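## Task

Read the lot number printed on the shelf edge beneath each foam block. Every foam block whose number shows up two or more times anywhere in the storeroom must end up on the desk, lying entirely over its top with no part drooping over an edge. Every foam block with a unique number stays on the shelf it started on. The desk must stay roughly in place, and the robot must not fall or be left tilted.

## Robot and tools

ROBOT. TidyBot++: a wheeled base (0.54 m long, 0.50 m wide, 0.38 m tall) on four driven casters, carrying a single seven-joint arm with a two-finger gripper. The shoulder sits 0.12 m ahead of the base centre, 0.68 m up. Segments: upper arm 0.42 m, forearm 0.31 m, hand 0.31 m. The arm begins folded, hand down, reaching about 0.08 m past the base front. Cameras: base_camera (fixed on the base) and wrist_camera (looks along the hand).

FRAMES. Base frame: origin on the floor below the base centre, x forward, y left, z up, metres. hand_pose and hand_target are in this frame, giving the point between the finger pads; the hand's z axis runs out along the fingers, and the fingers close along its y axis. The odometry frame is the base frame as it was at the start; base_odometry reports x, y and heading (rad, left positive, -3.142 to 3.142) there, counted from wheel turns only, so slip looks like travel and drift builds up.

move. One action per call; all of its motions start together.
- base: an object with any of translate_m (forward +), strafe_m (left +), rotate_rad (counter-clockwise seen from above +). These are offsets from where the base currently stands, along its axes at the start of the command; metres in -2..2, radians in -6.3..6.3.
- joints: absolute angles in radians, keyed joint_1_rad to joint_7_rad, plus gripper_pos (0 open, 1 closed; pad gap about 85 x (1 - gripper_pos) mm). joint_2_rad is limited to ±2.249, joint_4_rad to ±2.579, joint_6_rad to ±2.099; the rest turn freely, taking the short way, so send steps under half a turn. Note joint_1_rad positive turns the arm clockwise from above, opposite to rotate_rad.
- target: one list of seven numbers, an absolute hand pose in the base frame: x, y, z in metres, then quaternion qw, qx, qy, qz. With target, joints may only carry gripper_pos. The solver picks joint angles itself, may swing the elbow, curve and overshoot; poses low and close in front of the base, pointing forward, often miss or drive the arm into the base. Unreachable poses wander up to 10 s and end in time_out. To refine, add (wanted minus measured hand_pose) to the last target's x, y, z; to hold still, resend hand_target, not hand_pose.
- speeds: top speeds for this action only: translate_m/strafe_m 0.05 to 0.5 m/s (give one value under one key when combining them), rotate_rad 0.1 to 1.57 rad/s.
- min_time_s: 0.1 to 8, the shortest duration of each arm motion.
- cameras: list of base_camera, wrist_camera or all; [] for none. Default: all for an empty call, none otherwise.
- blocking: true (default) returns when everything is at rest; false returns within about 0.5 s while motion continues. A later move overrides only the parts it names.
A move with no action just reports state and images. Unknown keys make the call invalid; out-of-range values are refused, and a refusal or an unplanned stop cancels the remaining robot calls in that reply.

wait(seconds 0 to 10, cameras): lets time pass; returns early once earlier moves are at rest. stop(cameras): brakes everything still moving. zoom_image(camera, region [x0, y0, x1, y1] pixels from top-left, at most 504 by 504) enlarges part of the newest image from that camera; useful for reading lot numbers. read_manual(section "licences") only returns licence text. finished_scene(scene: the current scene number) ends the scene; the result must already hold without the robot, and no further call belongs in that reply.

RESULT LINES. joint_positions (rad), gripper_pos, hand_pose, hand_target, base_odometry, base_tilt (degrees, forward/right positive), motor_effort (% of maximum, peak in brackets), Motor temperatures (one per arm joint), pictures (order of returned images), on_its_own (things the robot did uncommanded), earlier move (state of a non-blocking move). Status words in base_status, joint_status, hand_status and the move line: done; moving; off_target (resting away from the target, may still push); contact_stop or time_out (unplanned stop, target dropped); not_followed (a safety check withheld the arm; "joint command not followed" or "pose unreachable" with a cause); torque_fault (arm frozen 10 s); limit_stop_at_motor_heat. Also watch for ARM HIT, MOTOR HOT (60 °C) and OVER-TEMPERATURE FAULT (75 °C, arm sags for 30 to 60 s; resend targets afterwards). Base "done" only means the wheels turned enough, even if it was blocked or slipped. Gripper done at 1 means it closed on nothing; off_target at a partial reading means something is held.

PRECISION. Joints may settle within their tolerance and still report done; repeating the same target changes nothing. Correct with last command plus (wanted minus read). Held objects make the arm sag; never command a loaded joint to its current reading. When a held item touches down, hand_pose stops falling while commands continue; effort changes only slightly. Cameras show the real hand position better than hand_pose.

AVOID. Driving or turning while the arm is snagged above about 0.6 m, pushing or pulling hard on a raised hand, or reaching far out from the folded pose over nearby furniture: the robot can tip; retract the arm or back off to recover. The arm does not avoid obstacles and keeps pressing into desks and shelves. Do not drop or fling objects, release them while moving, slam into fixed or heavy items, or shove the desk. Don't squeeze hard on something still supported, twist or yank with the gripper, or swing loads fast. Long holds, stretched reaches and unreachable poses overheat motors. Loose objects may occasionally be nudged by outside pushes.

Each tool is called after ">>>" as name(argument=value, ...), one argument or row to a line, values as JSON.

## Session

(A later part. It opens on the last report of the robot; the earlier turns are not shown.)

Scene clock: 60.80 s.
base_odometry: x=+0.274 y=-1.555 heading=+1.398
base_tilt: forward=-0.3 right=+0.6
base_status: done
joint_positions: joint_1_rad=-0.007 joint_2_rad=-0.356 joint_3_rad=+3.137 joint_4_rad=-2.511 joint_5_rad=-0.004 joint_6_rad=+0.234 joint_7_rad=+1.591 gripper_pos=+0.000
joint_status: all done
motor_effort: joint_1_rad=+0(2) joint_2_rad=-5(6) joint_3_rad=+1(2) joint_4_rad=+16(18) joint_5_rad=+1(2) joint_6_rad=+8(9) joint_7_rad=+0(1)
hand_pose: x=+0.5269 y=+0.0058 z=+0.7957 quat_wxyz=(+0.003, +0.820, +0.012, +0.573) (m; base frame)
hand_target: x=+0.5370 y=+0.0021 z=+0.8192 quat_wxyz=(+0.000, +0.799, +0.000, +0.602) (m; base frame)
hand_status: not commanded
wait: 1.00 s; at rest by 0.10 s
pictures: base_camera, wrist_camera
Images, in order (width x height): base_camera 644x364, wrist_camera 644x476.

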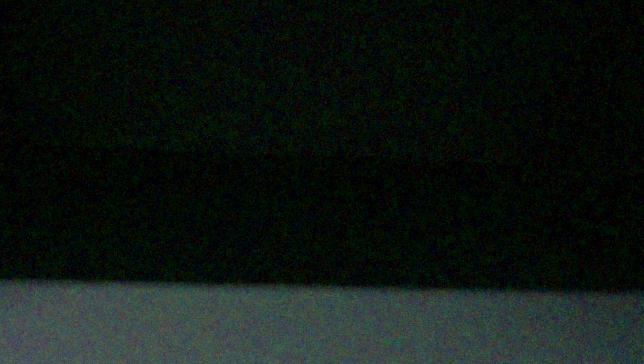

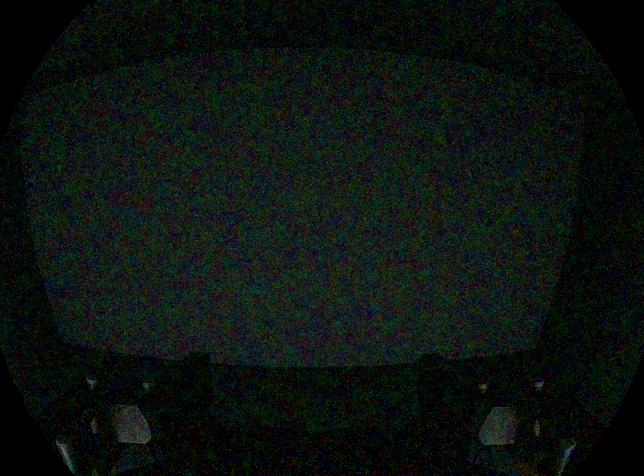

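>>> move(
  base={"translate_m": -0.24},
  speeds={"translate_m": 0.2},
  cameras=["base_camera","wrist_camera"],
)

Scene clock: 63.33 s.
move: done
base_odometry: x=+0.232 y=-1.792 heading=+1.397
base_tilt: forward=-0.3 right=+0.6
base_status: done
joint_positions: joint_1_rad=-0.007 joint_2_rad=-0.355 joint_3_rad=+3.137 joint_4_rad=-2.511 joint_5_rad=-0.004 joint_6_rad=+0.236 joint_7_rad=+1.591 gripper_pos=+0.000
joint_status: not commanded
motor_effort: joint_1_rad=-1(1) joint_2_rad=-5(8) joint_3_rad=+1(1) joint_4_rad=+17(18) joint_5_rad=+1(1) joint_6_rad=+9(9) joint_7_rad=+0(1)
hand_pose: x=+0.5272 y=+0.0058 z=+0.7962 quat_wxyz=(+0.003, +0.819, +0.012, +0.574) (m; base frame)
hand_target: x=+0.5370 y=+0.0021 z=+0.8192 quat_wxyz=(+0.000, +0.799, +0.000, +0.602) (m; base frame)
hand_status: not commanded
pictures: base_camera, wrist_camera
Images, in order (width x height): base_camera 644x364, wrist_camera 644x476.

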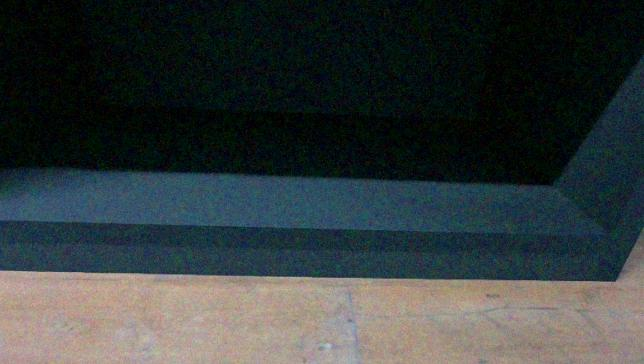

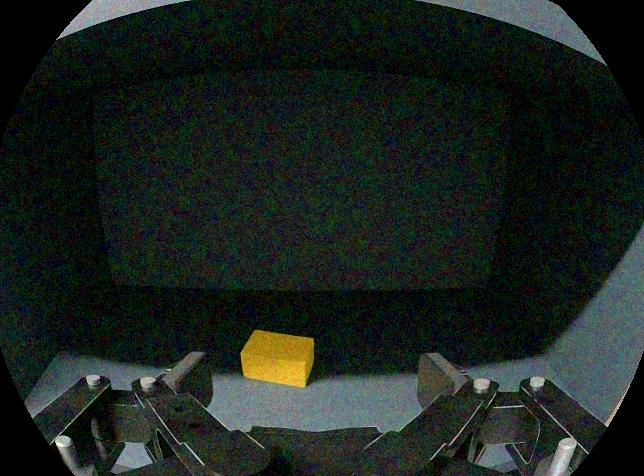

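>>> move(
  joints={"joint_6_rad": -0.25},
  cameras=["wrist_camera"],
)

Scene clock: 65.33 s.
move: done
base_odometry: x=+0.232 y=-1.792 heading=+1.397
base_tilt: forward=-0.4 right=+0.6
base_status: not commanded
joint_positions: joint_1_rad=-0.007 joint_2_rad=-0.355 joint_3_rad=+3.137 joint_4_rad=-2.510 joint_5_rad=-0.004 joint_6_rad=-0.208 joint_7_rad=+1.591 gripper_pos=+0.000
joint_status: all done
motor_effort: joint_1_rad=-1(1) joint_2_rad=-3(6) joint_3_rad=+1(1) joint_4_rad=+16(18) joint_5_rad=+0(1) joint_6_rad=+6(10) joint_7_rad=+0(1)
hand_pose: x=+0.4536 y=+0.0054 z=+0.6815 quat_wxyz=(+0.001, +0.925, +0.013, +0.380) (m; base frame)
hand_target: x=+0.4481 y=+0.0018 z=+0.6754 quat_wxyz=(+0.000, +0.932, +0.000, +0.362) (m; base frame)
hand_status: not commanded
pictures: wrist_camera
Images, in order (width x height): wrist_camera 644x476.

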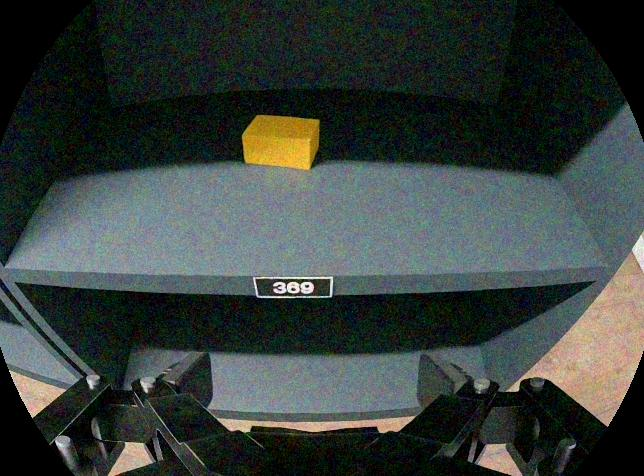

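>>> move(
  target=[0.43, 0, 1.08, 0, 0.843, 0, 0.537],
  cameras=["wrist_camera"],
)

Scene clock: 68.07 s.
move: done
base_odometry: x=+0.232 y=-1.792 heading=+1.397
base_tilt: forward=-0.4 right=+0.6
base_status: not commanded
joint_positions: joint_1_rad=-0.007 joint_2_rad=-0.567 joint_3_rad=+3.137 joint_4_rad=-1.575 joint_5_rad=-0.004 joint_6_rad=-0.979 joint_7_rad=+1.591 gripper_pos=+0.000
joint_status: not commanded
motor_effort: joint_1_rad=+0(1) joint_2_rad=+1(7) joint_3_rad=+1(1) joint_4_rad=+17(19) joint_5_rad=+1(1) joint_6_rad=+9(9) joint_7_rad=+0(1)
hand_pose: x=+0.4435 y=+0.0071 z=+1.0782 quat_wxyz=(+0.001, +0.838, +0.014, +0.545) (m; base frame)
hand_target: x=+0.4300 y=+0.0000 z=+1.0800 quat_wxyz=(+0.000, +0.843, +0.000, +0.537) (m; base frame)
hand_status: done (0.015 m and 2.0 deg from the pose sent, 0.399 m and 20.4 deg at the start)
pictures: wrist_camera
Images, in order (width x height): wrist_camera 644x476.

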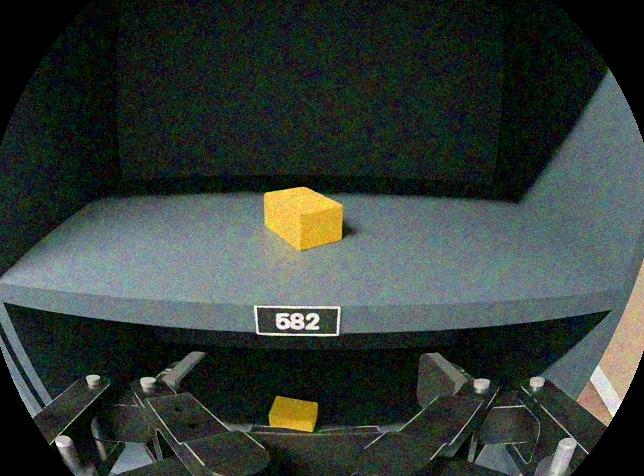

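>>> move(
  base={"strafe_m": 0.95},
  cameras=["base_camera", "wrist_camera"],
)

Scene clock: 71.47 s.
move: done
base_odometry: x=-0.703 y=-1.627 heading=+1.397
base_tilt: forward=-0.4 right=+0.6
base_status: done
joint_positions: joint_1_rad=-0.007 joint_2_rad=-0.567 joint_3_rad=+3.139 joint_4_rad=-1.575 joint_5_rad=-0.004 joint_6_rad=-0.981 joint_7_rad=+1.591 gripper_pos=+0.000
joint_status: not commanded
motor_effort: joint_1_rad=-1(1) joint_2_rad=+1(1) joint_3_rad=+1(2) joint_4_rad=+18(18) joint_5_rad=+1(1) joint_6_rad=+8(9) joint_7_rad=+0(1)
hand_pose: x=+0.4432 y=+0.0058 z=+1.0780 quat_wxyz=(+0.002, +0.838, +0.013, +0.545) (m; base frame)
hand_target: x=+0.4300 y=+0.0000 z=+1.0800 quat_wxyz=(+0.000, +0.843, +0.000, +0.537) (m; base frame)
hand_status: not commanded
pictures: base_camera, wrist_camera
Images, in order (width x height): base_camera 644x364, wrist_camera 644x476.

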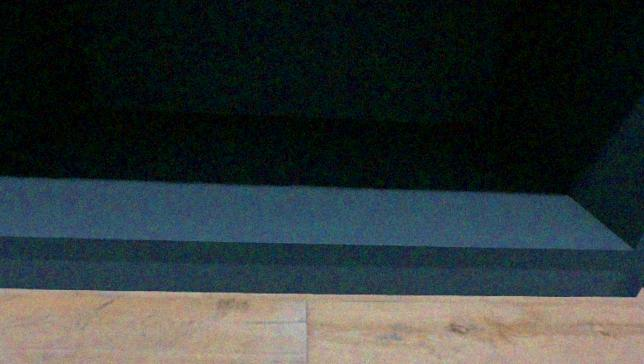

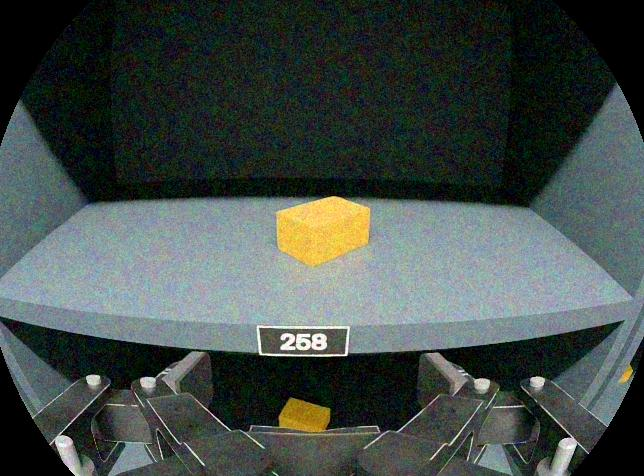

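>>> move(
  target=[0.41, 0, 0.68, 0, 0.925, 0, 0.38],
  cameras=["wrist_camera"],
)

Scene clock: 76.30 s.
move: done
base_odometry: x=-0.703 y=-1.627 heading=+1.397
base_tilt: forward=-0.4 right=+0.6
base_status: not commanded
joint_positions: joint_1_rad=-0.007 joint_2_rad=-0.529 joint_3_rad=+3.139 joint_4_rad=-2.531 joint_5_rad=-0.004 joint_6_rad=-0.366 joint_7_rad=+1.591 gripper_pos=+0.000
joint_status: not commanded
motor_effort: joint_1_rad=+0(1) joint_2_rad=+0(3) joint_3_rad=+1(1) joint_4_rad=+17(20) joint_5_rad=+1(1) joint_6_rad=+6(9) joint_7_rad=+0(1)
hand_pose: x=+0.4099 y=+0.0044 z=+0.6911 quat_wxyz=(+0.001, +0.926, +0.012, +0.377) (m; base frame)
hand_target: x=+0.4100 y=+0.0000 z=+0.6800 quat_wxyz=(+0.000, +0.925, +0.000, +0.380) (m; base frame)
hand_status: done (0.012 m and 1.4 deg from the pose sent, 0.399 m and 21.4 deg at the start)
pictures: wrist_camera
Images, in order (width x height): wrist_camera 644x476.

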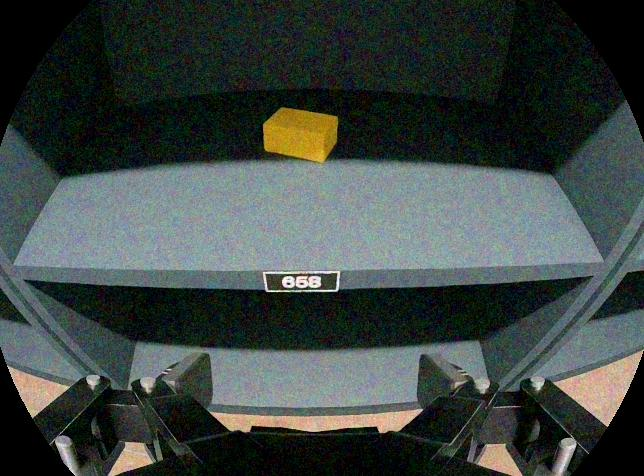

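>>> zoom_image(
  camera="wrist_camera",
  region=[255, 265, 350, 300],
)

Scaled by 5.305.

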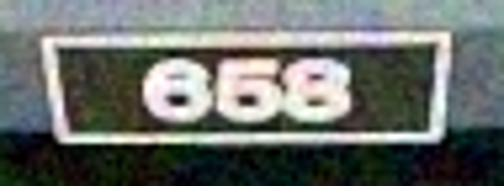

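>>> move(
  target=[0.40, 0, 0.60, 0, 0.906, 0, 0.4226],
  cameras=["wrist_camera"],
)

>>> zoom_image(
  camera="wrist_camera",
  region=[250, 245, 350, 295],
)

Scene clock: 78.80 s.
move: off_target
base_odometry: x=-0.703 y=-1.627 heading=+1.397
base_tilt: forward=-0.3 right=+0.6
base_status: not commanded
joint_positions: joint_1_rad=-0.007 joint_2_rad=-0.154 joint_3_rad=+3.148 joint_4_rad=-2.539 joint_5_rad=-0.004 joint_6_rad=+0.490 joint_7_rad=+1.591 gripper_pos=+0.000
joint_status: not commanded
motor_effort: joint_1_rad=-1(1) joint_2_rad=-10(10) joint_3_rad=+0(1) joint_4_rad=+16(18) joint_5_rad=+1(1) joint_6_rad=+9(9) joint_7_rad=+0(1)
hand_pose: x=+0.5655 y=+0.0009 z=+0.7697 quat_wxyz=(+0.005, +0.812, +0.006, +0.584) (m; base frame)
hand_target: x=+0.5614 y=-0.0043 z=+0.7605 quat_wxyz=(+0.004, +0.810, +0.001, +0.587) (m; base frame)
hand_status: off_target (0.237 m and 21.4 deg from the pose sent, 0.092 m and 5.9 deg at the start; a joint's target at an end of its range on 38 of 38 steps)
pictures: wrist_camera
Images, in order (width x height): wrist_camera 644x476.

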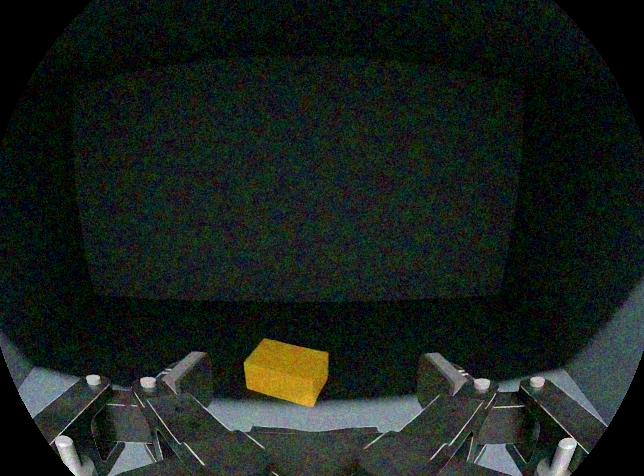

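Scaled by 5.040.

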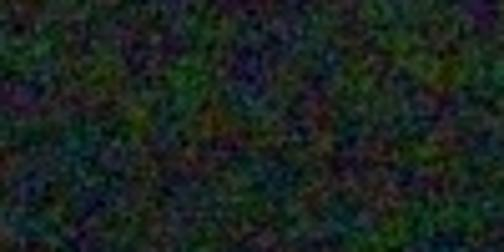

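>>> move(
  joints={"joint_1_rad": 0, "joint_2_rad": -0.50, "joint_3_rad": 3.14, "joint_4_rad": -2.52, "joint_5_rad": 0, "joint_6_rad": -0.25, "joint_7_rad": 1.57},
  cameras=["wrist_camera"],
)

>>> zoom_image(
  camera="wrist_camera",
  region=[260, 270, 350, 320],
)

Scene clock: 80.93 s.
move: done
base_odometry: x=-0.703 y=-1.627 heading=+1.397
base_tilt: forward=-0.3 right=+0.6
base_status: not commanded
joint_positions: joint_1_rad=-0.007 joint_2_rad=-0.486 joint_3_rad=+3.148 joint_4_rad=-2.539 joint_5_rad=-0.004 joint_6_rad=-0.192 joint_7_rad=+1.591 gripper_pos=+0.000
joint_status: all done
motor_effort: joint_1_rad=+0(2) joint_2_rad=-2(11) joint_3_rad=+1(1) joint_4_rad=+17(19) joint_5_rad=+1(2) joint_6_rad=+7(10) joint_7_rad=+0(1)
hand_pose: x=+0.4443 y=+0.0019 z=+0.7139 quat_wxyz=(+0.002, +0.901, +0.007, +0.434) (m; base frame)
hand_target: x=+0.4387 y=+0.0018 z=+0.7142 quat_wxyz=(+0.000, +0.907, +0.000, +0.422) (m; base frame)
hand_status: not commanded
pictures: wrist_camera
Images, in order (width x height): wrist_camera 644x476.

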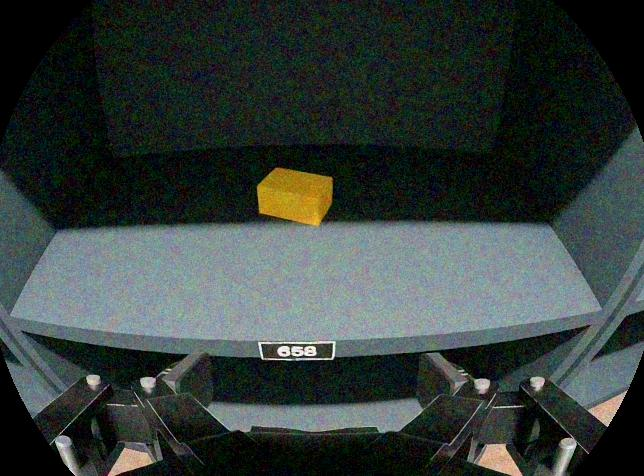

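Scaled by 5.600.

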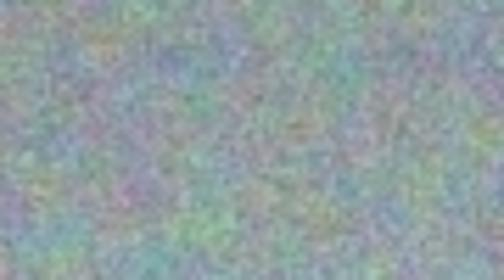

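>>> zoom_image(
  camera="wrist_camera",
  region=[252, 335, 342, 367],
)

>>> move(
  base={"strafe_m": 0.95},
  cameras=["base_camera", "wrist_camera"],
)

Scaled by 5.600.

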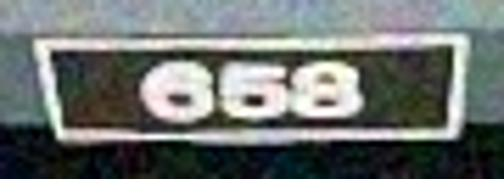

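Scene clock: 84.30 s.
move: done
base_odometry: x=-1.639 y=-1.464 heading=+1.397
base_tilt: forward=-0.3 right=+0.6
base_status: done
joint_positions: joint_1_rad=-0.007 joint_2_rad=-0.486 joint_3_rad=+3.148 joint_4_rad=-2.539 joint_5_rad=-0.004 joint_6_rad=-0.194 joint_7_rad=+1.591 gripper_pos=+0.000
joint_status: not commanded
motor_effort: joint_1_rad=+0(1) joint_2_rad=-1(3) joint_3_rad=+1(1) joint_4_rad=+17(18) joint_5_rad=+1(1) joint_6_rad=+7(8) joint_7_rad=+0(1)
hand_pose: x=+0.4439 y=+0.0020 z=+0.7135 quat_wxyz=(+0.002, +0.901, +0.007, +0.433) (m; base frame)
hand_target: x=+0.4387 y=+0.0018 z=+0.7142 quat_wxyz=(+0.000, +0.907, +0.000, +0.422) (m; base frame)
hand_status: not commanded
pictures: base_camera, wrist_camera
Images, in order (width x height): base_camera 644x364, wrist_camera 644x476.

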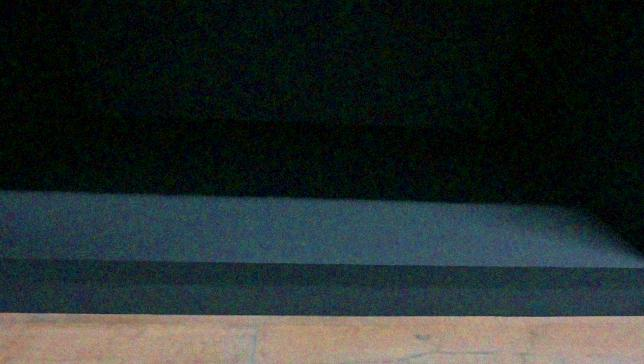

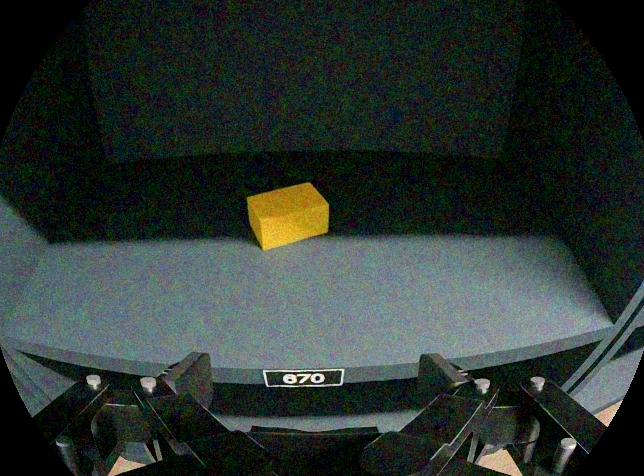

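>>> move(
  target=[0.40, 0, 1.08, 0, 0.843, 0, 0.537],
  cameras=["wrist_camera"],
)

Scene clock: 87.03 s.
move: done
base_odometry: x=-1.639 y=-1.464 heading=+1.397
base_tilt: forward=-0.4 right=+0.6
base_status: not commanded
joint_positions: joint_1_rad=-0.007 joint_2_rad=-0.622 joint_3_rad=+3.148 joint_4_rad=-1.579 joint_5_rad=-0.004 joint_6_rad=-1.034 joint_7_rad=+1.591 gripper_pos=+0.000
joint_status: not commanded
motor_effort: joint_1_rad=+0(1) joint_2_rad=+2(3) joint_3_rad=+1(1) joint_4_rad=+17(20) joint_5_rad=+1(1) joint_6_rad=+9(9) joint_7_rad=+0(1)
hand_pose: x=+0.4153 y=+0.0016 z=+1.0779 quat_wxyz=(+0.001, +0.839, +0.009, +0.544) (m; base frame)
hand_target: x=+0.4000 y=+0.0000 z=+1.0800 quat_wxyz=(+0.000, +0.843, +0.000, +0.537) (m; base frame)
hand_status: done (0.015 m and 1.4 deg from the pose sent, 0.369 m and 13.7 deg at the start)
pictures: wrist_camera
Images, in order (width x height): wrist_camera 644x476.

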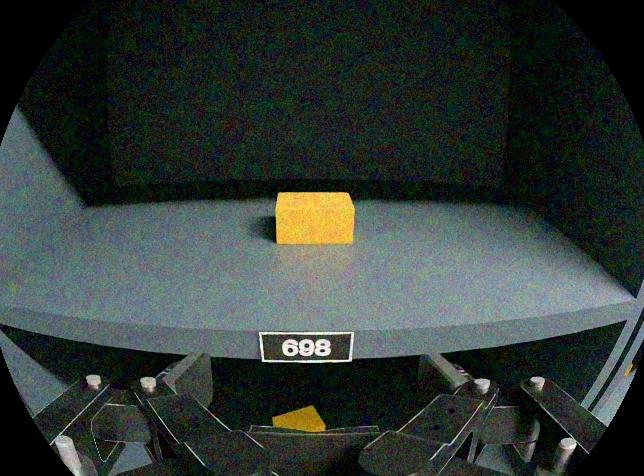

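>>> zoom_image(
  camera="wrist_camera",
  region=[255, 325, 360, 370],
)

>>> move(
  joints={"joint_1_rad": -0.9},
  cameras=["wrist_camera"],
)

Scaled by 4.800.

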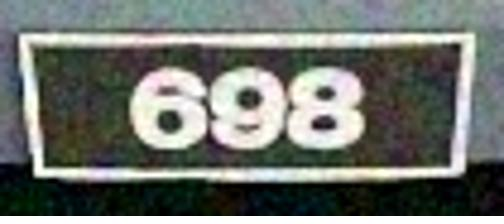

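Scene clock: 89.50 s.
move: done
base_odometry: x=-1.639 y=-1.464 heading=+1.397
base_tilt: forward=-0.4 right=+0.6
base_status: not commanded
joint_positions: joint_1_rad=-0.881 joint_2_rad=-0.622 joint_3_rad=+3.148 joint_4_rad=-1.579 joint_5_rad=-0.004 joint_6_rad=-1.035 joint_7_rad=+1.591 gripper_pos=+0.000
joint_status: all done
motor_effort: joint_1_rad=+0(1) joint_2_rad=+2(3) joint_3_rad=+1(1) joint_4_rad=+17(18) joint_5_rad=+1(1) joint_6_rad=+9(9) joint_7_rad=+0(1)
hand_pose: x=+0.3077 y=+0.2282 z=+1.0776 quat_wxyz=(-0.229, +0.757, +0.363, +0.493) (m; base frame)
hand_target: x=+0.2941 y=+0.2198 z=+1.0800 quat_wxyz=(-0.233, +0.760, +0.366, +0.484) (m; base frame)
hand_status: not commanded
pictures: wrist_camera
Images, in order (width x height): wrist_camera 644x476.

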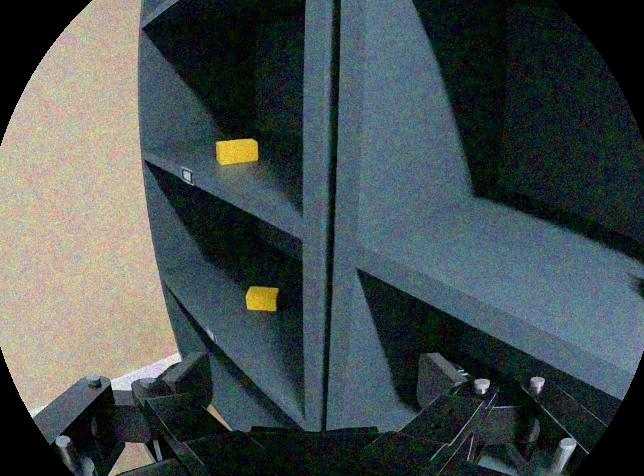

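>>> move(
  base={"strafe_m": 0.9},
  joints={"joint_1_rad": 0.0},
  cameras=["base_camera", "wrist_camera"],
)

Scene clock: 92.80 s.
move: done
base_odometry: x=-2.526 y=-1.309 heading=+1.398
base_tilt: forward=-0.4 right=+0.6
base_status: done
joint_positions: joint_1_rad=-0.018 joint_2_rad=-0.628 joint_3_rad=+3.148 joint_4_rad=-1.578 joint_5_rad=-0.004 joint_6_rad=-1.036 joint_7_rad=+1.591 gripper_pos=+0.000
joint_status: all done
motor_effort: joint_1_rad=+0(2) joint_2_rad=+2(5) joint_3_rad=+1(2) joint_4_rad=+17(17) joint_5_rad=+1(1) joint_6_rad=+8(9) joint_7_rad=+0(1)
hand_pose: x=+0.4124 y=+0.0048 z=+1.0793 quat_wxyz=(-0.002, +0.838, +0.013, +0.546) (m; base frame)
hand_target: x=+0.4000 y=-0.0006 z=+1.0800 quat_wxyz=(+0.001, +0.843, -0.001, +0.537) (m; base frame)
hand_status: not commanded
pictures: base_camera, wrist_camera
Images, in order (width x height): base_camera 644x364, wrist_camera 644x476.

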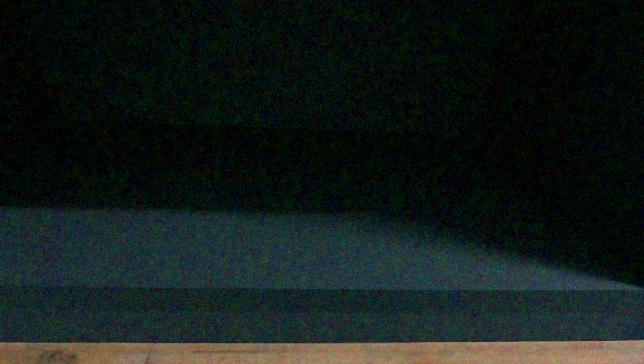

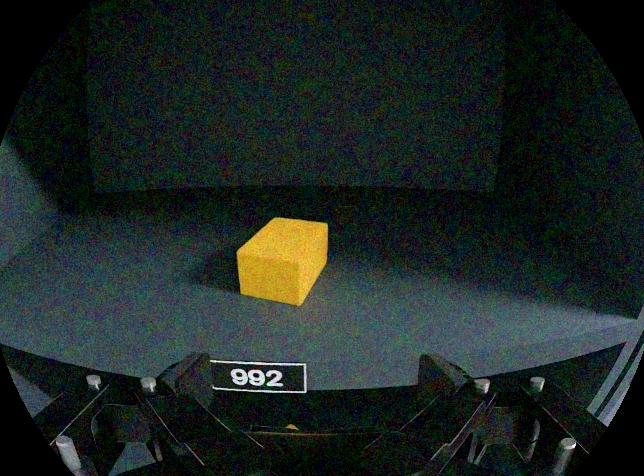

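>>> move(
  base={"translate_m": -0.06},
  joints={"joint_1_rad": 0, "joint_2_rad": -0.54, "joint_3_rad": 3.14, "joint_4_rad": -2.52, "joint_5_rad": 0, "joint_6_rad": -0.25, "joint_7_rad": 1.57},
  cameras=["wrist_camera", "base_camera"],
)

Scene clock: 95.67 s.
move: done
base_odometry: x=-2.536 y=-1.368 heading=+1.398
base_tilt: forward=-0.4 right=+0.6
base_status: done
joint_positions: joint_1_rad=-0.017 joint_2_rad=-0.558 joint_3_rad=+3.148 joint_4_rad=-2.480 joint_5_rad=-0.004 joint_6_rad=-0.315 joint_7_rad=+1.591 gripper_pos=+0.000
joint_status: all done
motor_effort: joint_1_rad=+0(2) joint_2_rad=+0(6) joint_3_rad=+1(1) joint_4_rad=+18(20) joint_5_rad=+1(2) joint_6_rad=+6(9) joint_7_rad=+0(1)
hand_pose: x=+0.4362 y=+0.0054 z=+0.7383 quat_wxyz=(-0.001, +0.899, +0.012, +0.437) (m; base frame)
hand_target: x=+0.4371 y=+0.0018 z=+0.7269 quat_wxyz=(+0.000, +0.898, +0.000, +0.440) (m; base frame)
hand_status: not commanded
pictures: base_camera, wrist_camera
Images, in order (width x height): base_camera 644x364, wrist_camera 644x476.

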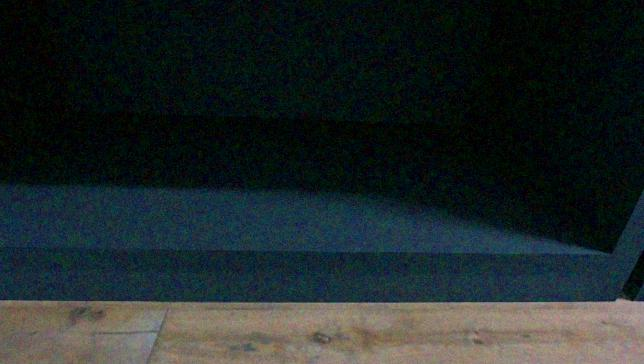

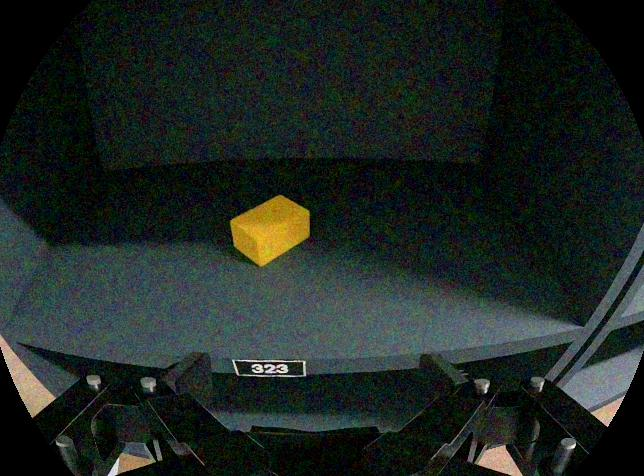

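>>> move(
  base={"rotate_rad": 0.045},
)

>>> move(
  base={"strafe_m": -0.89},
  cameras=["base_camera", "wrist_camera"],
)

Scene clock: 98.67 s.
move: done
base_odometry: x=-2.536 y=-1.368 heading=+1.442
base_tilt: forward=-0.4 right=+0.6
base_status: done
joint_positions: joint_1_rad=-0.016 joint_2_rad=-0.557 joint_3_rad=+3.147 joint_4_rad=-2.480 joint_5_rad=-0.004 joint_6_rad=-0.314 joint_7_rad=+1.591 gripper_pos=+0.000
joint_status: not commanded
motor_effort: joint_1_rad=+0(1) joint_2_rad=+0(1) joint_3_rad=+1(1) joint_4_rad=+18(18) joint_5_rad=+1(1) joint_6_rad=+8(8) joint_7_rad=+0(0)
hand_pose: x=+0.4365 y=+0.0051 z=+0.7384 quat_wxyz=(-0.001, +0.899, +0.012, +0.437) (m; base frame)
hand_target: x=+0.4371 y=+0.0018 z=+0.7269 quat_wxyz=(+0.000, +0.898, +0.000, +0.440) (m; base frame)
hand_status: not commanded
pictures: none

Scene clock: 101.80 s.
move: done
base_odometry: x=-1.654 y=-1.482 heading=+1.442
base_tilt: forward=-0.3 right=+0.6
base_status: done
joint_positions: joint_1_rad=-0.016 joint_2_rad=-0.555 joint_3_rad=+3.147 joint_4_rad=-2.480 joint_5_rad=-0.004 joint_6_rad=-0.313 joint_7_rad=+1.591 gripper_pos=+0.000
joint_status: not commanded
motor_effort: joint_1_rad=-1(1) joint_2_rad=+0(2) joint_3_rad=+1(2) joint_4_rad=+17(19) joint_5_rad=+1(1) joint_6_rad=+7(8) joint_7_rad=+0(1)
hand_pose: x=+0.4368 y=+0.0052 z=+0.7381 quat_wxyz=(-0.001, +0.899, +0.012, +0.437) (m; base frame)
hand_target: x=+0.4371 y=+0.0018 z=+0.7269 quat_wxyz=(+0.000, +0.898, +0.000, +0.440) (m; base frame)
hand_status: not commanded
pictures: base_camera, wrist_camera
Images, in order (width x height): base_camera 644x364, wrist_camera 644x476.

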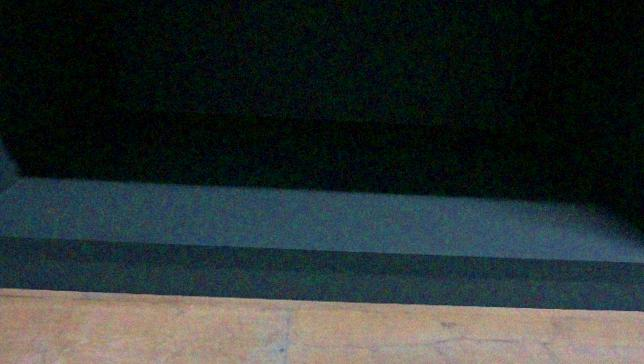

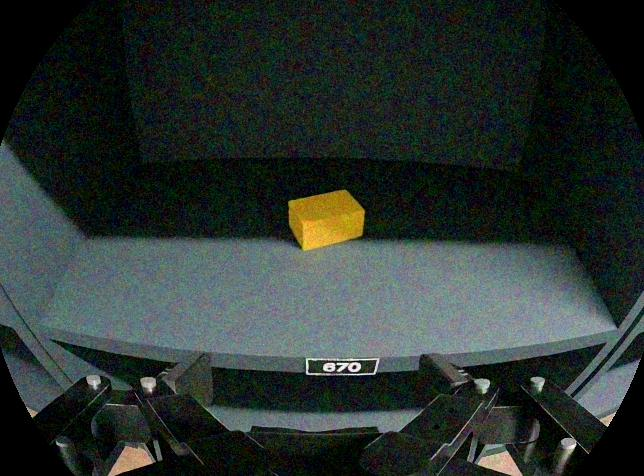

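>>> move(
  target=[0.40, 0, 1.10, 0, 0.8788, 0, 0.4772],
  joints={"gripper_pos": 1.0},
  cameras=["wrist_camera"],
)

Scene clock: 104.83 s.
move: done
base_odometry: x=-1.654 y=-1.482 heading=+1.442
base_tilt: forward=-0.4 right=+0.6
base_status: not commanded
joint_positions: joint_1_rad=-0.016 joint_2_rad=-0.526 joint_3_rad=+3.147 joint_4_rad=-1.329 joint_5_rad=-0.004 joint_6_rad=-1.293 joint_7_rad=+1.591 gripper_pos=+0.999
joint_status: all done
motor_effort: joint_1_rad=+0(1) joint_2_rad=+1(3) joint_3_rad=+1(1) joint_4_rad=+14(20) joint_5_rad=+1(1) joint_6_rad=+8(9) joint_7_rad=+0(1)
hand_pose: x=+0.4033 y=+0.0047 z=+1.1076 quat_wxyz=(-0.001, +0.867, +0.014, +0.499) (m; base frame)
hand_target: x=+0.4000 y=+0.0000 z=+1.1000 quat_wxyz=(+0.000, +0.879, +0.000, +0.477) (m; base frame)
hand_status: done (0.010 m and 3.3 deg from the pose sent, 0.364 m and 5.4 deg at the start)
pictures: wrist_camera
Images, in order (width x height): wrist_camera 644x476.

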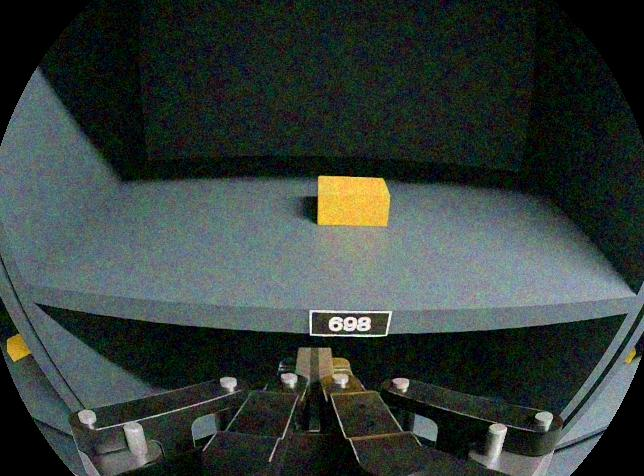

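>>> move(
  base={"translate_m": 0.12},
  speeds={"translate_m": 0.2},
)

>>> move(
  target=[0.56, -0.062, 1.045, 0, 0.9063, 0, 0.4226],
  min_time_s=2.5,
  cameras=["wrist_camera"],
)

Scene clock: 106.93 s.
move: done
base_odometry: x=-1.638 y=-1.363 heading=+1.441
base_tilt: forward=-0.3 right=+0.6
base_status: done
joint_positions: joint_1_rad=-0.016 joint_2_rad=-0.509 joint_3_rad=+3.147 joint_4_rad=-1.328 joint_5_rad=-0.004 joint_6_rad=-1.297 joint_7_rad=+1.591 gripper_pos=+0.999
joint_status: not commanded
motor_effort: joint_1_rad=-1(1) joint_2_rad=+1(5) joint_3_rad=+1(1) joint_4_rad=+15(16) joint_5_rad=+0(1) joint_6_rad=+8(9) joint_7_rad=+0(1)
hand_pose: x=+0.4098 y=+0.0048 z=+1.1027 quat_wxyz=(-0.001, +0.871, +0.014, +0.491) (m; base frame)
hand_target: x=+0.4000 y=+0.0000 z=+1.1000 quat_wxyz=(+0.000, +0.879, +0.000, +0.477) (m; base frame)
hand_status: not commanded
pictures: none

Scene clock: 109.77 s.
move: done
base_odometry: x=-1.638 y=-1.363 heading=+1.441
base_tilt: forward=-0.3 right=+0.6
base_status: not commanded
joint_positions: joint_1_rad=-0.016 joint_2_rad=-0.188 joint_3_rad=+3.341 joint_4_rad=-1.273 joint_5_rad=-0.076 joint_6_rad=-1.269 joint_7_rad=+1.743 gripper_pos=+0.999
joint_status: not commanded
motor_effort: joint_1_rad=+0(1) joint_2_rad=-10(12) joint_3_rad=+0(1) joint_4_rad=+16(18) joint_5_rad=+0(1) joint_6_rad=+6(8) joint_7_rad=+0(1)
hand_pose: x=+0.5372 y=-0.0642 z=+1.0229 quat_wxyz=(+0.013, +0.922, -0.007, +0.386) (m; base frame)
hand_target: x=+0.5600 y=-0.0620 z=+1.0450 quat_wxyz=(+0.000, +0.906, +0.000, +0.423) (m; base frame)
hand_status: done (0.032 m and 4.9 deg from the pose sent, 0.174 m and 8.9 deg at the start)
pictures: wrist_camera
Images, in order (width x height): wrist_camera 644x476.

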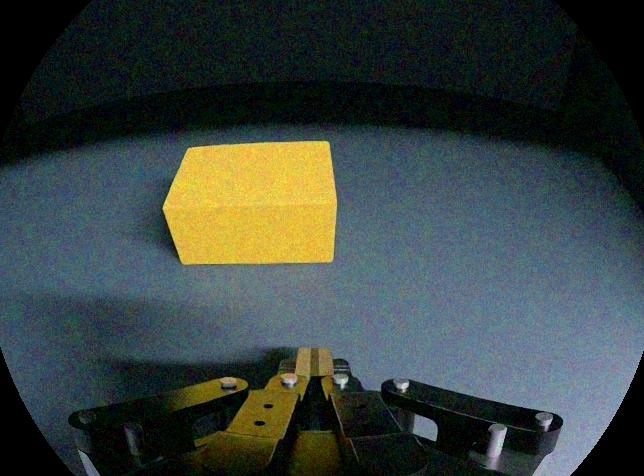

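>>> move(
  target=[0.56, -0.056, 1.060, 0, 0.9063, 0, 0.4226],
)

>>> move(
  base={"translate_m": 0.085},
  speeds={"translate_m": 0.07},
  cameras=["wrist_camera"],
)

Scene clock: 110.97 s.
move: done
base_odometry: x=-1.638 y=-1.363 heading=+1.441
base_tilt: forward=-0.3 right=+0.6
base_status: not commanded
joint_positions: joint_1_rad=-0.015 joint_2_rad=-0.177 joint_3_rad=+3.340 joint_4_rad=-1.201 joint_5_rad=-0.076 joint_6_rad=-1.269 joint_7_rad=+1.743 gripper_pos=+0.999
joint_status: not commanded
motor_effort: joint_1_rad=-1(1) joint_2_rad=-11(11) joint_3_rad=+0(0) joint_4_rad=+16(18) joint_5_rad=+0(0) joint_6_rad=+7(7) joint_7_rad=+0(1)
hand_pose: x=+0.5453 y=-0.0662 z=+1.0540 quat_wxyz=(+0.019, +0.911, -0.006, +0.413) (m; base frame)
hand_target: x=+0.5600 y=-0.0560 z=+1.0600 quat_wxyz=(+0.000, +0.906, +0.000, +0.423) (m; base frame)
hand_status: done (0.019 m and 2.6 deg from the pose sent, 0.044 m and 4.9 deg at the start)
pictures: none

Scene clock: 112.70 s.
move: done
base_odometry: x=-1.627 y=-1.279 heading=+1.441
base_tilt: forward=-0.3 right=+0.6
base_status: done
joint_positions: joint_1_rad=-0.015 joint_2_rad=-0.169 joint_3_rad=+3.340 joint_4_rad=-1.200 joint_5_rad=-0.076 joint_6_rad=-1.269 joint_7_rad=+1.743 gripper_pos=+0.999
joint_status: not commanded
motor_effort: joint_1_rad=-1(1) joint_2_rad=-10(12) joint_3_rad=+0(1) joint_4_rad=+16(17) joint_5_rad=-1(1) joint_6_rad=+7(8) joint_7_rad=+0(1)
hand_pose: x=+0.5482 y=-0.0665 z=+1.0513 quat_wxyz=(+0.019, +0.912, -0.006, +0.410) (m; base frame)
hand_target: x=+0.5600 y=-0.0560 z=+1.0600 quat_wxyz=(+0.000, +0.906, +0.000, +0.423) (m; base frame)
hand_status: not commanded
pictures: wrist_camera
Images, in order (width x height): wrist_camera 644x476.

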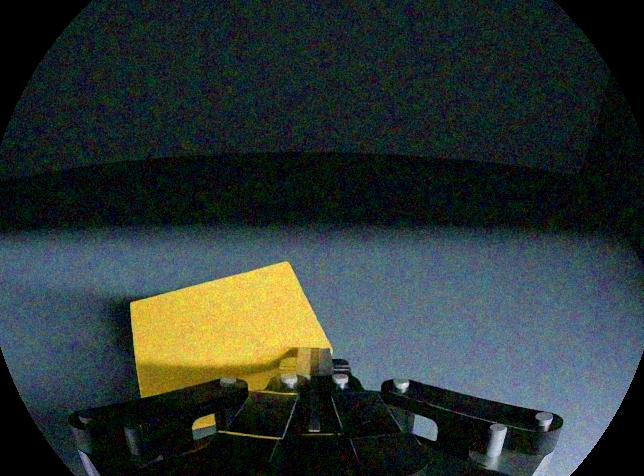

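>>> move(
  base={"translate_m": 0.05},
  speeds={"translate_m": 0.07},
  cameras=["wrist_camera"],
)

Scene clock: 114.20 s.
move: done
base_odometry: x=-1.620 y=-1.229 heading=+1.441
base_tilt: forward=-0.3 right=+0.6
base_status: done
joint_positions: joint_1_rad=-0.014 joint_2_rad=-0.165 joint_3_rad=+3.340 joint_4_rad=-1.199 joint_5_rad=-0.076 joint_6_rad=-1.269 joint_7_rad=+1.743 gripper_pos=+0.999
joint_status: not commanded
motor_effort: joint_1_rad=-1(1) joint_2_rad=-10(13) joint_3_rad=+0(1) joint_4_rad=+16(17) joint_5_rad=+0(1) joint_6_rad=+7(8) joint_7_rad=+0(1)
hand_pose: x=+0.5496 y=-0.0668 z=+1.0498 quat_wxyz=(+0.020, +0.913, -0.006, +0.408) (m; base frame)
hand_target: x=+0.5600 y=-0.0560 z=+1.0600 quat_wxyz=(+0.000, +0.906, +0.000, +0.423) (m; base frame)
hand_status: not commanded
pictures: wrist_camera
Images, in order (width x height): wrist_camera 644x476.

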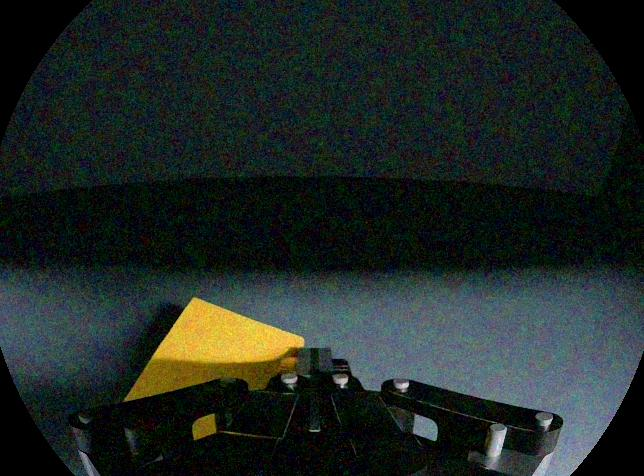

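>>> move(
  base={"translate_m": -0.2},
  speeds={"translate_m": 0.15},
)

>>> move(
  target=[0.43, 0, 1.12, 0, 0.8788, 0, 0.4772],
  joints={"gripper_pos": 0.0},
  cameras=["wrist_camera","base_camera"],
)

Scene clock: 116.40 s.
move: done
base_odometry: x=-1.646 y=-1.428 heading=+1.441
base_tilt: forward=-0.4 right=+0.6
base_status: done
joint_positions: joint_1_rad=-0.012 joint_2_rad=-0.161 joint_3_rad=+3.340 joint_4_rad=-1.199 joint_5_rad=-0.077 joint_6_rad=-1.269 joint_7_rad=+1.743 gripper_pos=+0.999
joint_status: not commanded
motor_effort: joint_1_rad=+0(1) joint_2_rad=-11(14) joint_3_rad=+0(1) joint_4_rad=+17(17) joint_5_rad=+0(1) joint_6_rad=+7(8) joint_7_rad=+0(1)
hand_pose: x=+0.5509 y=-0.0673 z=+1.0482 quat_wxyz=(+0.020, +0.913, -0.007, +0.407) (m; base frame)
hand_target: x=+0.5600 y=-0.0560 z=+1.0600 quat_wxyz=(+0.000, +0.906, +0.000, +0.423) (m; base frame)
hand_status: not commanded
pictures: none

Scene clock: 117.93 s.
move: done
base_odometry: x=-1.646 y=-1.428 heading=+1.441
base_tilt: forward=-0.4 right=+0.6
base_status: not commanded
joint_positions: joint_1_rad=-0.012 joint_2_rad=-0.423 joint_3_rad=+3.161 joint_4_rad=-1.199 joint_5_rad=-0.064 joint_6_rad=-1.313 joint_7_rad=+1.616 gripper_pos=+0.000
joint_status: all done
motor_effort: joint_1_rad=-1(1) joint_2_rad=-2(13) joint_3_rad=+1(1) joint_4_rad=+15(18) joint_5_rad=+0(1) joint_6_rad=+8(8) joint_7_rad=+0(1)
hand_pose: x=+0.4367 y=+0.0152 z=+1.1361 quat_wxyz=(-0.022, +0.864, +0.024, +0.503) (m; base frame)
hand_target: x=+0.4300 y=+0.0000 z=+1.1200 quat_wxyz=(+0.000, +0.879, +0.000, +0.477) (m; base frame)
hand_status: done (0.023 m and 5.0 deg from the pose sent, 0.156 m and 9.3 deg at the start)
pictures: base_camera, wrist_camera
Images, in order (width x height): base_camera 644x364, wrist_camera 644x476.

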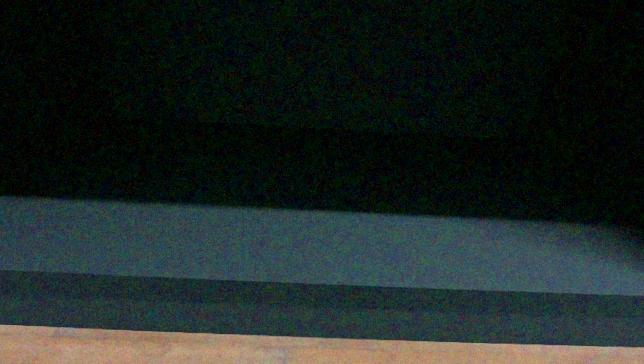

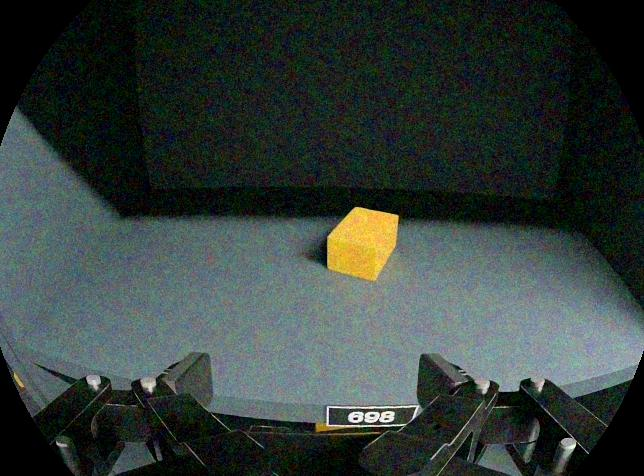

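>>> move(
  base={"translate_m": 0.08},
  speeds={"translate_m": 0.2},
)

>>> move(
  target=[0.548, 0.030, 1.113, 0.0890, 0.8769, -0.1784, 0.4372],
  min_time_s=2,
  cameras=["wrist_camera"],
)

Scene clock: 120.00 s.
move: done
base_odometry: x=-1.635 y=-1.348 heading=+1.441
base_tilt: forward=-0.3 right=+0.6
base_status: done
joint_positions: joint_1_rad=-0.012 joint_2_rad=-0.416 joint_3_rad=+3.161 joint_4_rad=-1.199 joint_5_rad=-0.064 joint_6_rad=-1.314 joint_7_rad=+1.616 gripper_pos=+0.000
joint_status: not commanded
motor_effort: joint_1_rad=+0(1) joint_2_rad=-2(5) joint_3_rad=+1(1) joint_4_rad=+15(16) joint_5_rad=+0(1) joint_6_rad=+8(8) joint_7_rad=-1(1)
hand_pose: x=+0.4400 y=+0.0154 z=+1.1336 quat_wxyz=(-0.022, +0.866, +0.024, +0.499) (m; base frame)
hand_target: x=+0.4300 y=+0.0000 z=+1.1200 quat_wxyz=(+0.000, +0.879, +0.000, +0.477) (m; base frame)
hand_status: not commanded
pictures: none

Scene clock: 122.67 s.
move: done
base_odometry: x=-1.635 y=-1.348 heading=+1.441
base_tilt: forward=-0.3 right=+0.6
base_status: not commanded
joint_positions: joint_1_rad=-0.267 joint_2_rad=-0.032 joint_3_rad=+2.889 joint_4_rad=-0.926 joint_5_rad=+0.633 joint_6_rad=-1.536 joint_7_rad=+0.928 gripper_pos=+0.000
joint_status: not commanded
motor_effort: joint_1_rad=+0(1) joint_2_rad=-14(15) joint_3_rad=+0(1) joint_4_rad=+14(15) joint_5_rad=+5(5) joint_6_rad=+6(8) joint_7_rad=+0(1)
hand_pose: x=+0.5504 y=+0.0405 z=+1.1113 quat_wxyz=(+0.068, +0.882, -0.152, +0.441) (m; base frame)
hand_target: x=+0.5480 y=+0.0300 z=+1.1130 quat_wxyz=(+0.089, +0.877, -0.178, +0.437) (m; base frame)
hand_status: done (0.011 m and 3.9 deg from the pose sent, 0.111 m and 27.4 deg at the start)
pictures: wrist_camera
Images, in order (width x height): wrist_camera 644x476.

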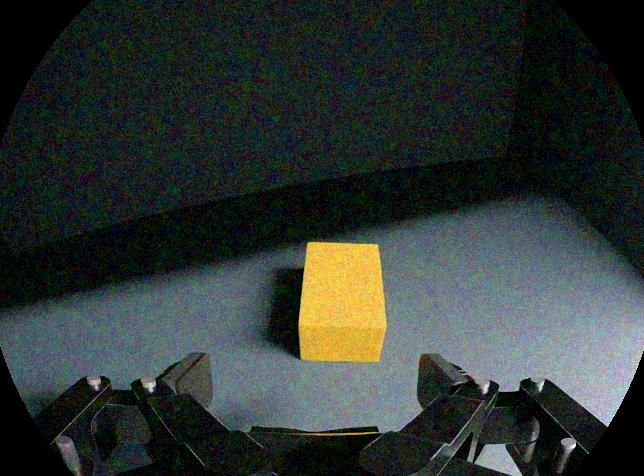

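>>> move(
  target=[0.606, -0.008, 1.065, 0.0890, 0.8769, -0.1784, 0.4372],
  min_time_s=1.5,
  cameras=["wrist_camera"],
)

Scene clock: 124.87 s.
move: done
base_odometry: x=-1.635 y=-1.348 heading=+1.441
base_tilt: forward=-0.4 right=+0.6
base_status: not commanded
joint_positions: joint_1_rad=-0.202 joint_2_rad=-0.031 joint_3_rad=+2.986 joint_4_rad=-1.040 joint_5_rad=+0.634 joint_6_rad=-1.394 joint_7_rad=+0.927 gripper_pos=+0.000
joint_status: not commanded
motor_effort: joint_1_rad=+0(1) joint_2_rad=-14(15) joint_3_rad=+0(1) joint_4_rad=+15(16) joint_5_rad=+5(6) joint_6_rad=+6(7) joint_7_rad=+0(1)
hand_pose: x=+0.5834 y=-0.0167 z=+1.0905 quat_wxyz=(+0.106, +0.868, -0.184, +0.449) (m; base frame)
hand_target: x=+0.6060 y=-0.0080 z=+1.0650 quat_wxyz=(+0.089, +0.877, -0.178, +0.437) (m; base frame)
hand_status: done (0.035 m and 2.6 deg from the pose sent, 0.087 m and 3.9 deg at the start)
pictures: wrist_camera
Images, in order (width x height): wrist_camera 644x476.

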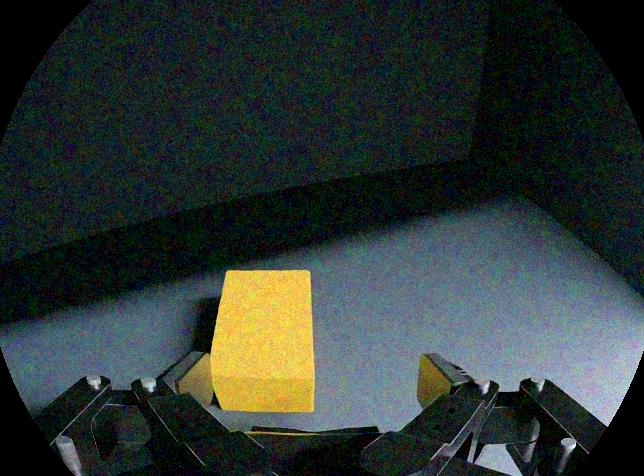

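>>> move(
  target=[0.636, 0.0097, 1.050, 0.0890, 0.8769, -0.1784, 0.4372],
  min_time_s=1.5,
  cameras=["wrist_camera"],
)

Scene clock: 127.00 s.
move: done
base_odometry: x=-1.635 y=-1.348 heading=+1.441
base_tilt: forward=-0.3 right=+0.6
base_status: not commanded
joint_positions: joint_1_rad=-0.268 joint_2_rad=+0.026 joint_3_rad=+3.053 joint_4_rad=-1.040 joint_5_rad=+0.634 joint_6_rad=-1.365 joint_7_rad=+0.915 gripper_pos=+0.000
joint_status: not commanded
motor_effort: joint_1_rad=-1(1) joint_2_rad=-16(17) joint_3_rad=+0(1) joint_4_rad=+15(16) joint_5_rad=+5(6) joint_6_rad=+6(7) joint_7_rad=+0(1)
hand_pose: x=+0.6124 y=-0.0086 z=+1.0696 quat_wxyz=(+0.109, +0.874, -0.179, +0.438) (m; base frame)
hand_target: x=+0.6360 y=+0.0097 z=+1.0500 quat_wxyz=(+0.089, +0.877, -0.178, +0.437) (m; base frame)
hand_status: done (0.036 m and 2.3 deg from the pose sent, 0.071 m and 2.6 deg at the start)
pictures: wrist_camera
Images, in order (width x height): wrist_camera 644x476.

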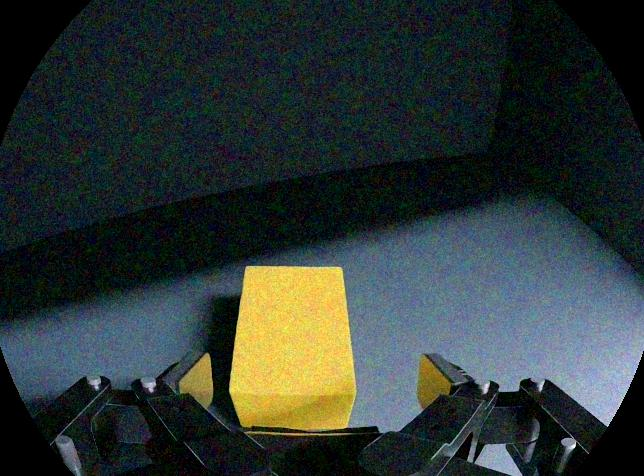

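>>> move(
  target=[0.674, 0.003, 1.019, 0.0890, 0.8769, -0.1784, 0.4372],
  min_time_s=1.5,
  cameras=["wrist_camera"],
)

Scene clock: 129.03 s.
move: done
base_odometry: x=-1.635 y=-1.348 heading=+1.441
base_tilt: forward=-0.3 right=+0.6
base_status: not commanded
joint_positions: joint_1_rad=-0.284 joint_2_rad=+0.073 joint_3_rad=+3.138 joint_4_rad=-1.078 joint_5_rad=+0.634 joint_6_rad=-1.250 joint_7_rad=+0.908 gripper_pos=+0.000
joint_status: not commanded
motor_effort: joint_1_rad=-1(1) joint_2_rad=-18(19) joint_3_rad=+1(1) joint_4_rad=+16(17) joint_5_rad=+6(6) joint_6_rad=+5(7) joint_7_rad=+0(1)
hand_pose: x=+0.6521 y=-0.0231 z=+1.0522 quat_wxyz=(+0.119, +0.867, -0.180, +0.448) (m; base frame)
hand_target: x=+0.6740 y=+0.0030 z=+1.0190 quat_wxyz=(+0.089, +0.877, -0.178, +0.437) (m; base frame)
hand_status: done (0.048 m and 3.8 deg from the pose sent, 0.081 m and 2.3 deg at the start)
pictures: wrist_camera
Images, in order (width x height): wrist_camera 644x476.

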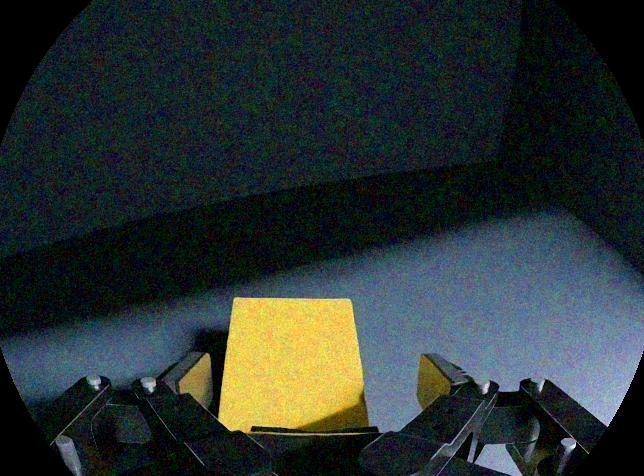

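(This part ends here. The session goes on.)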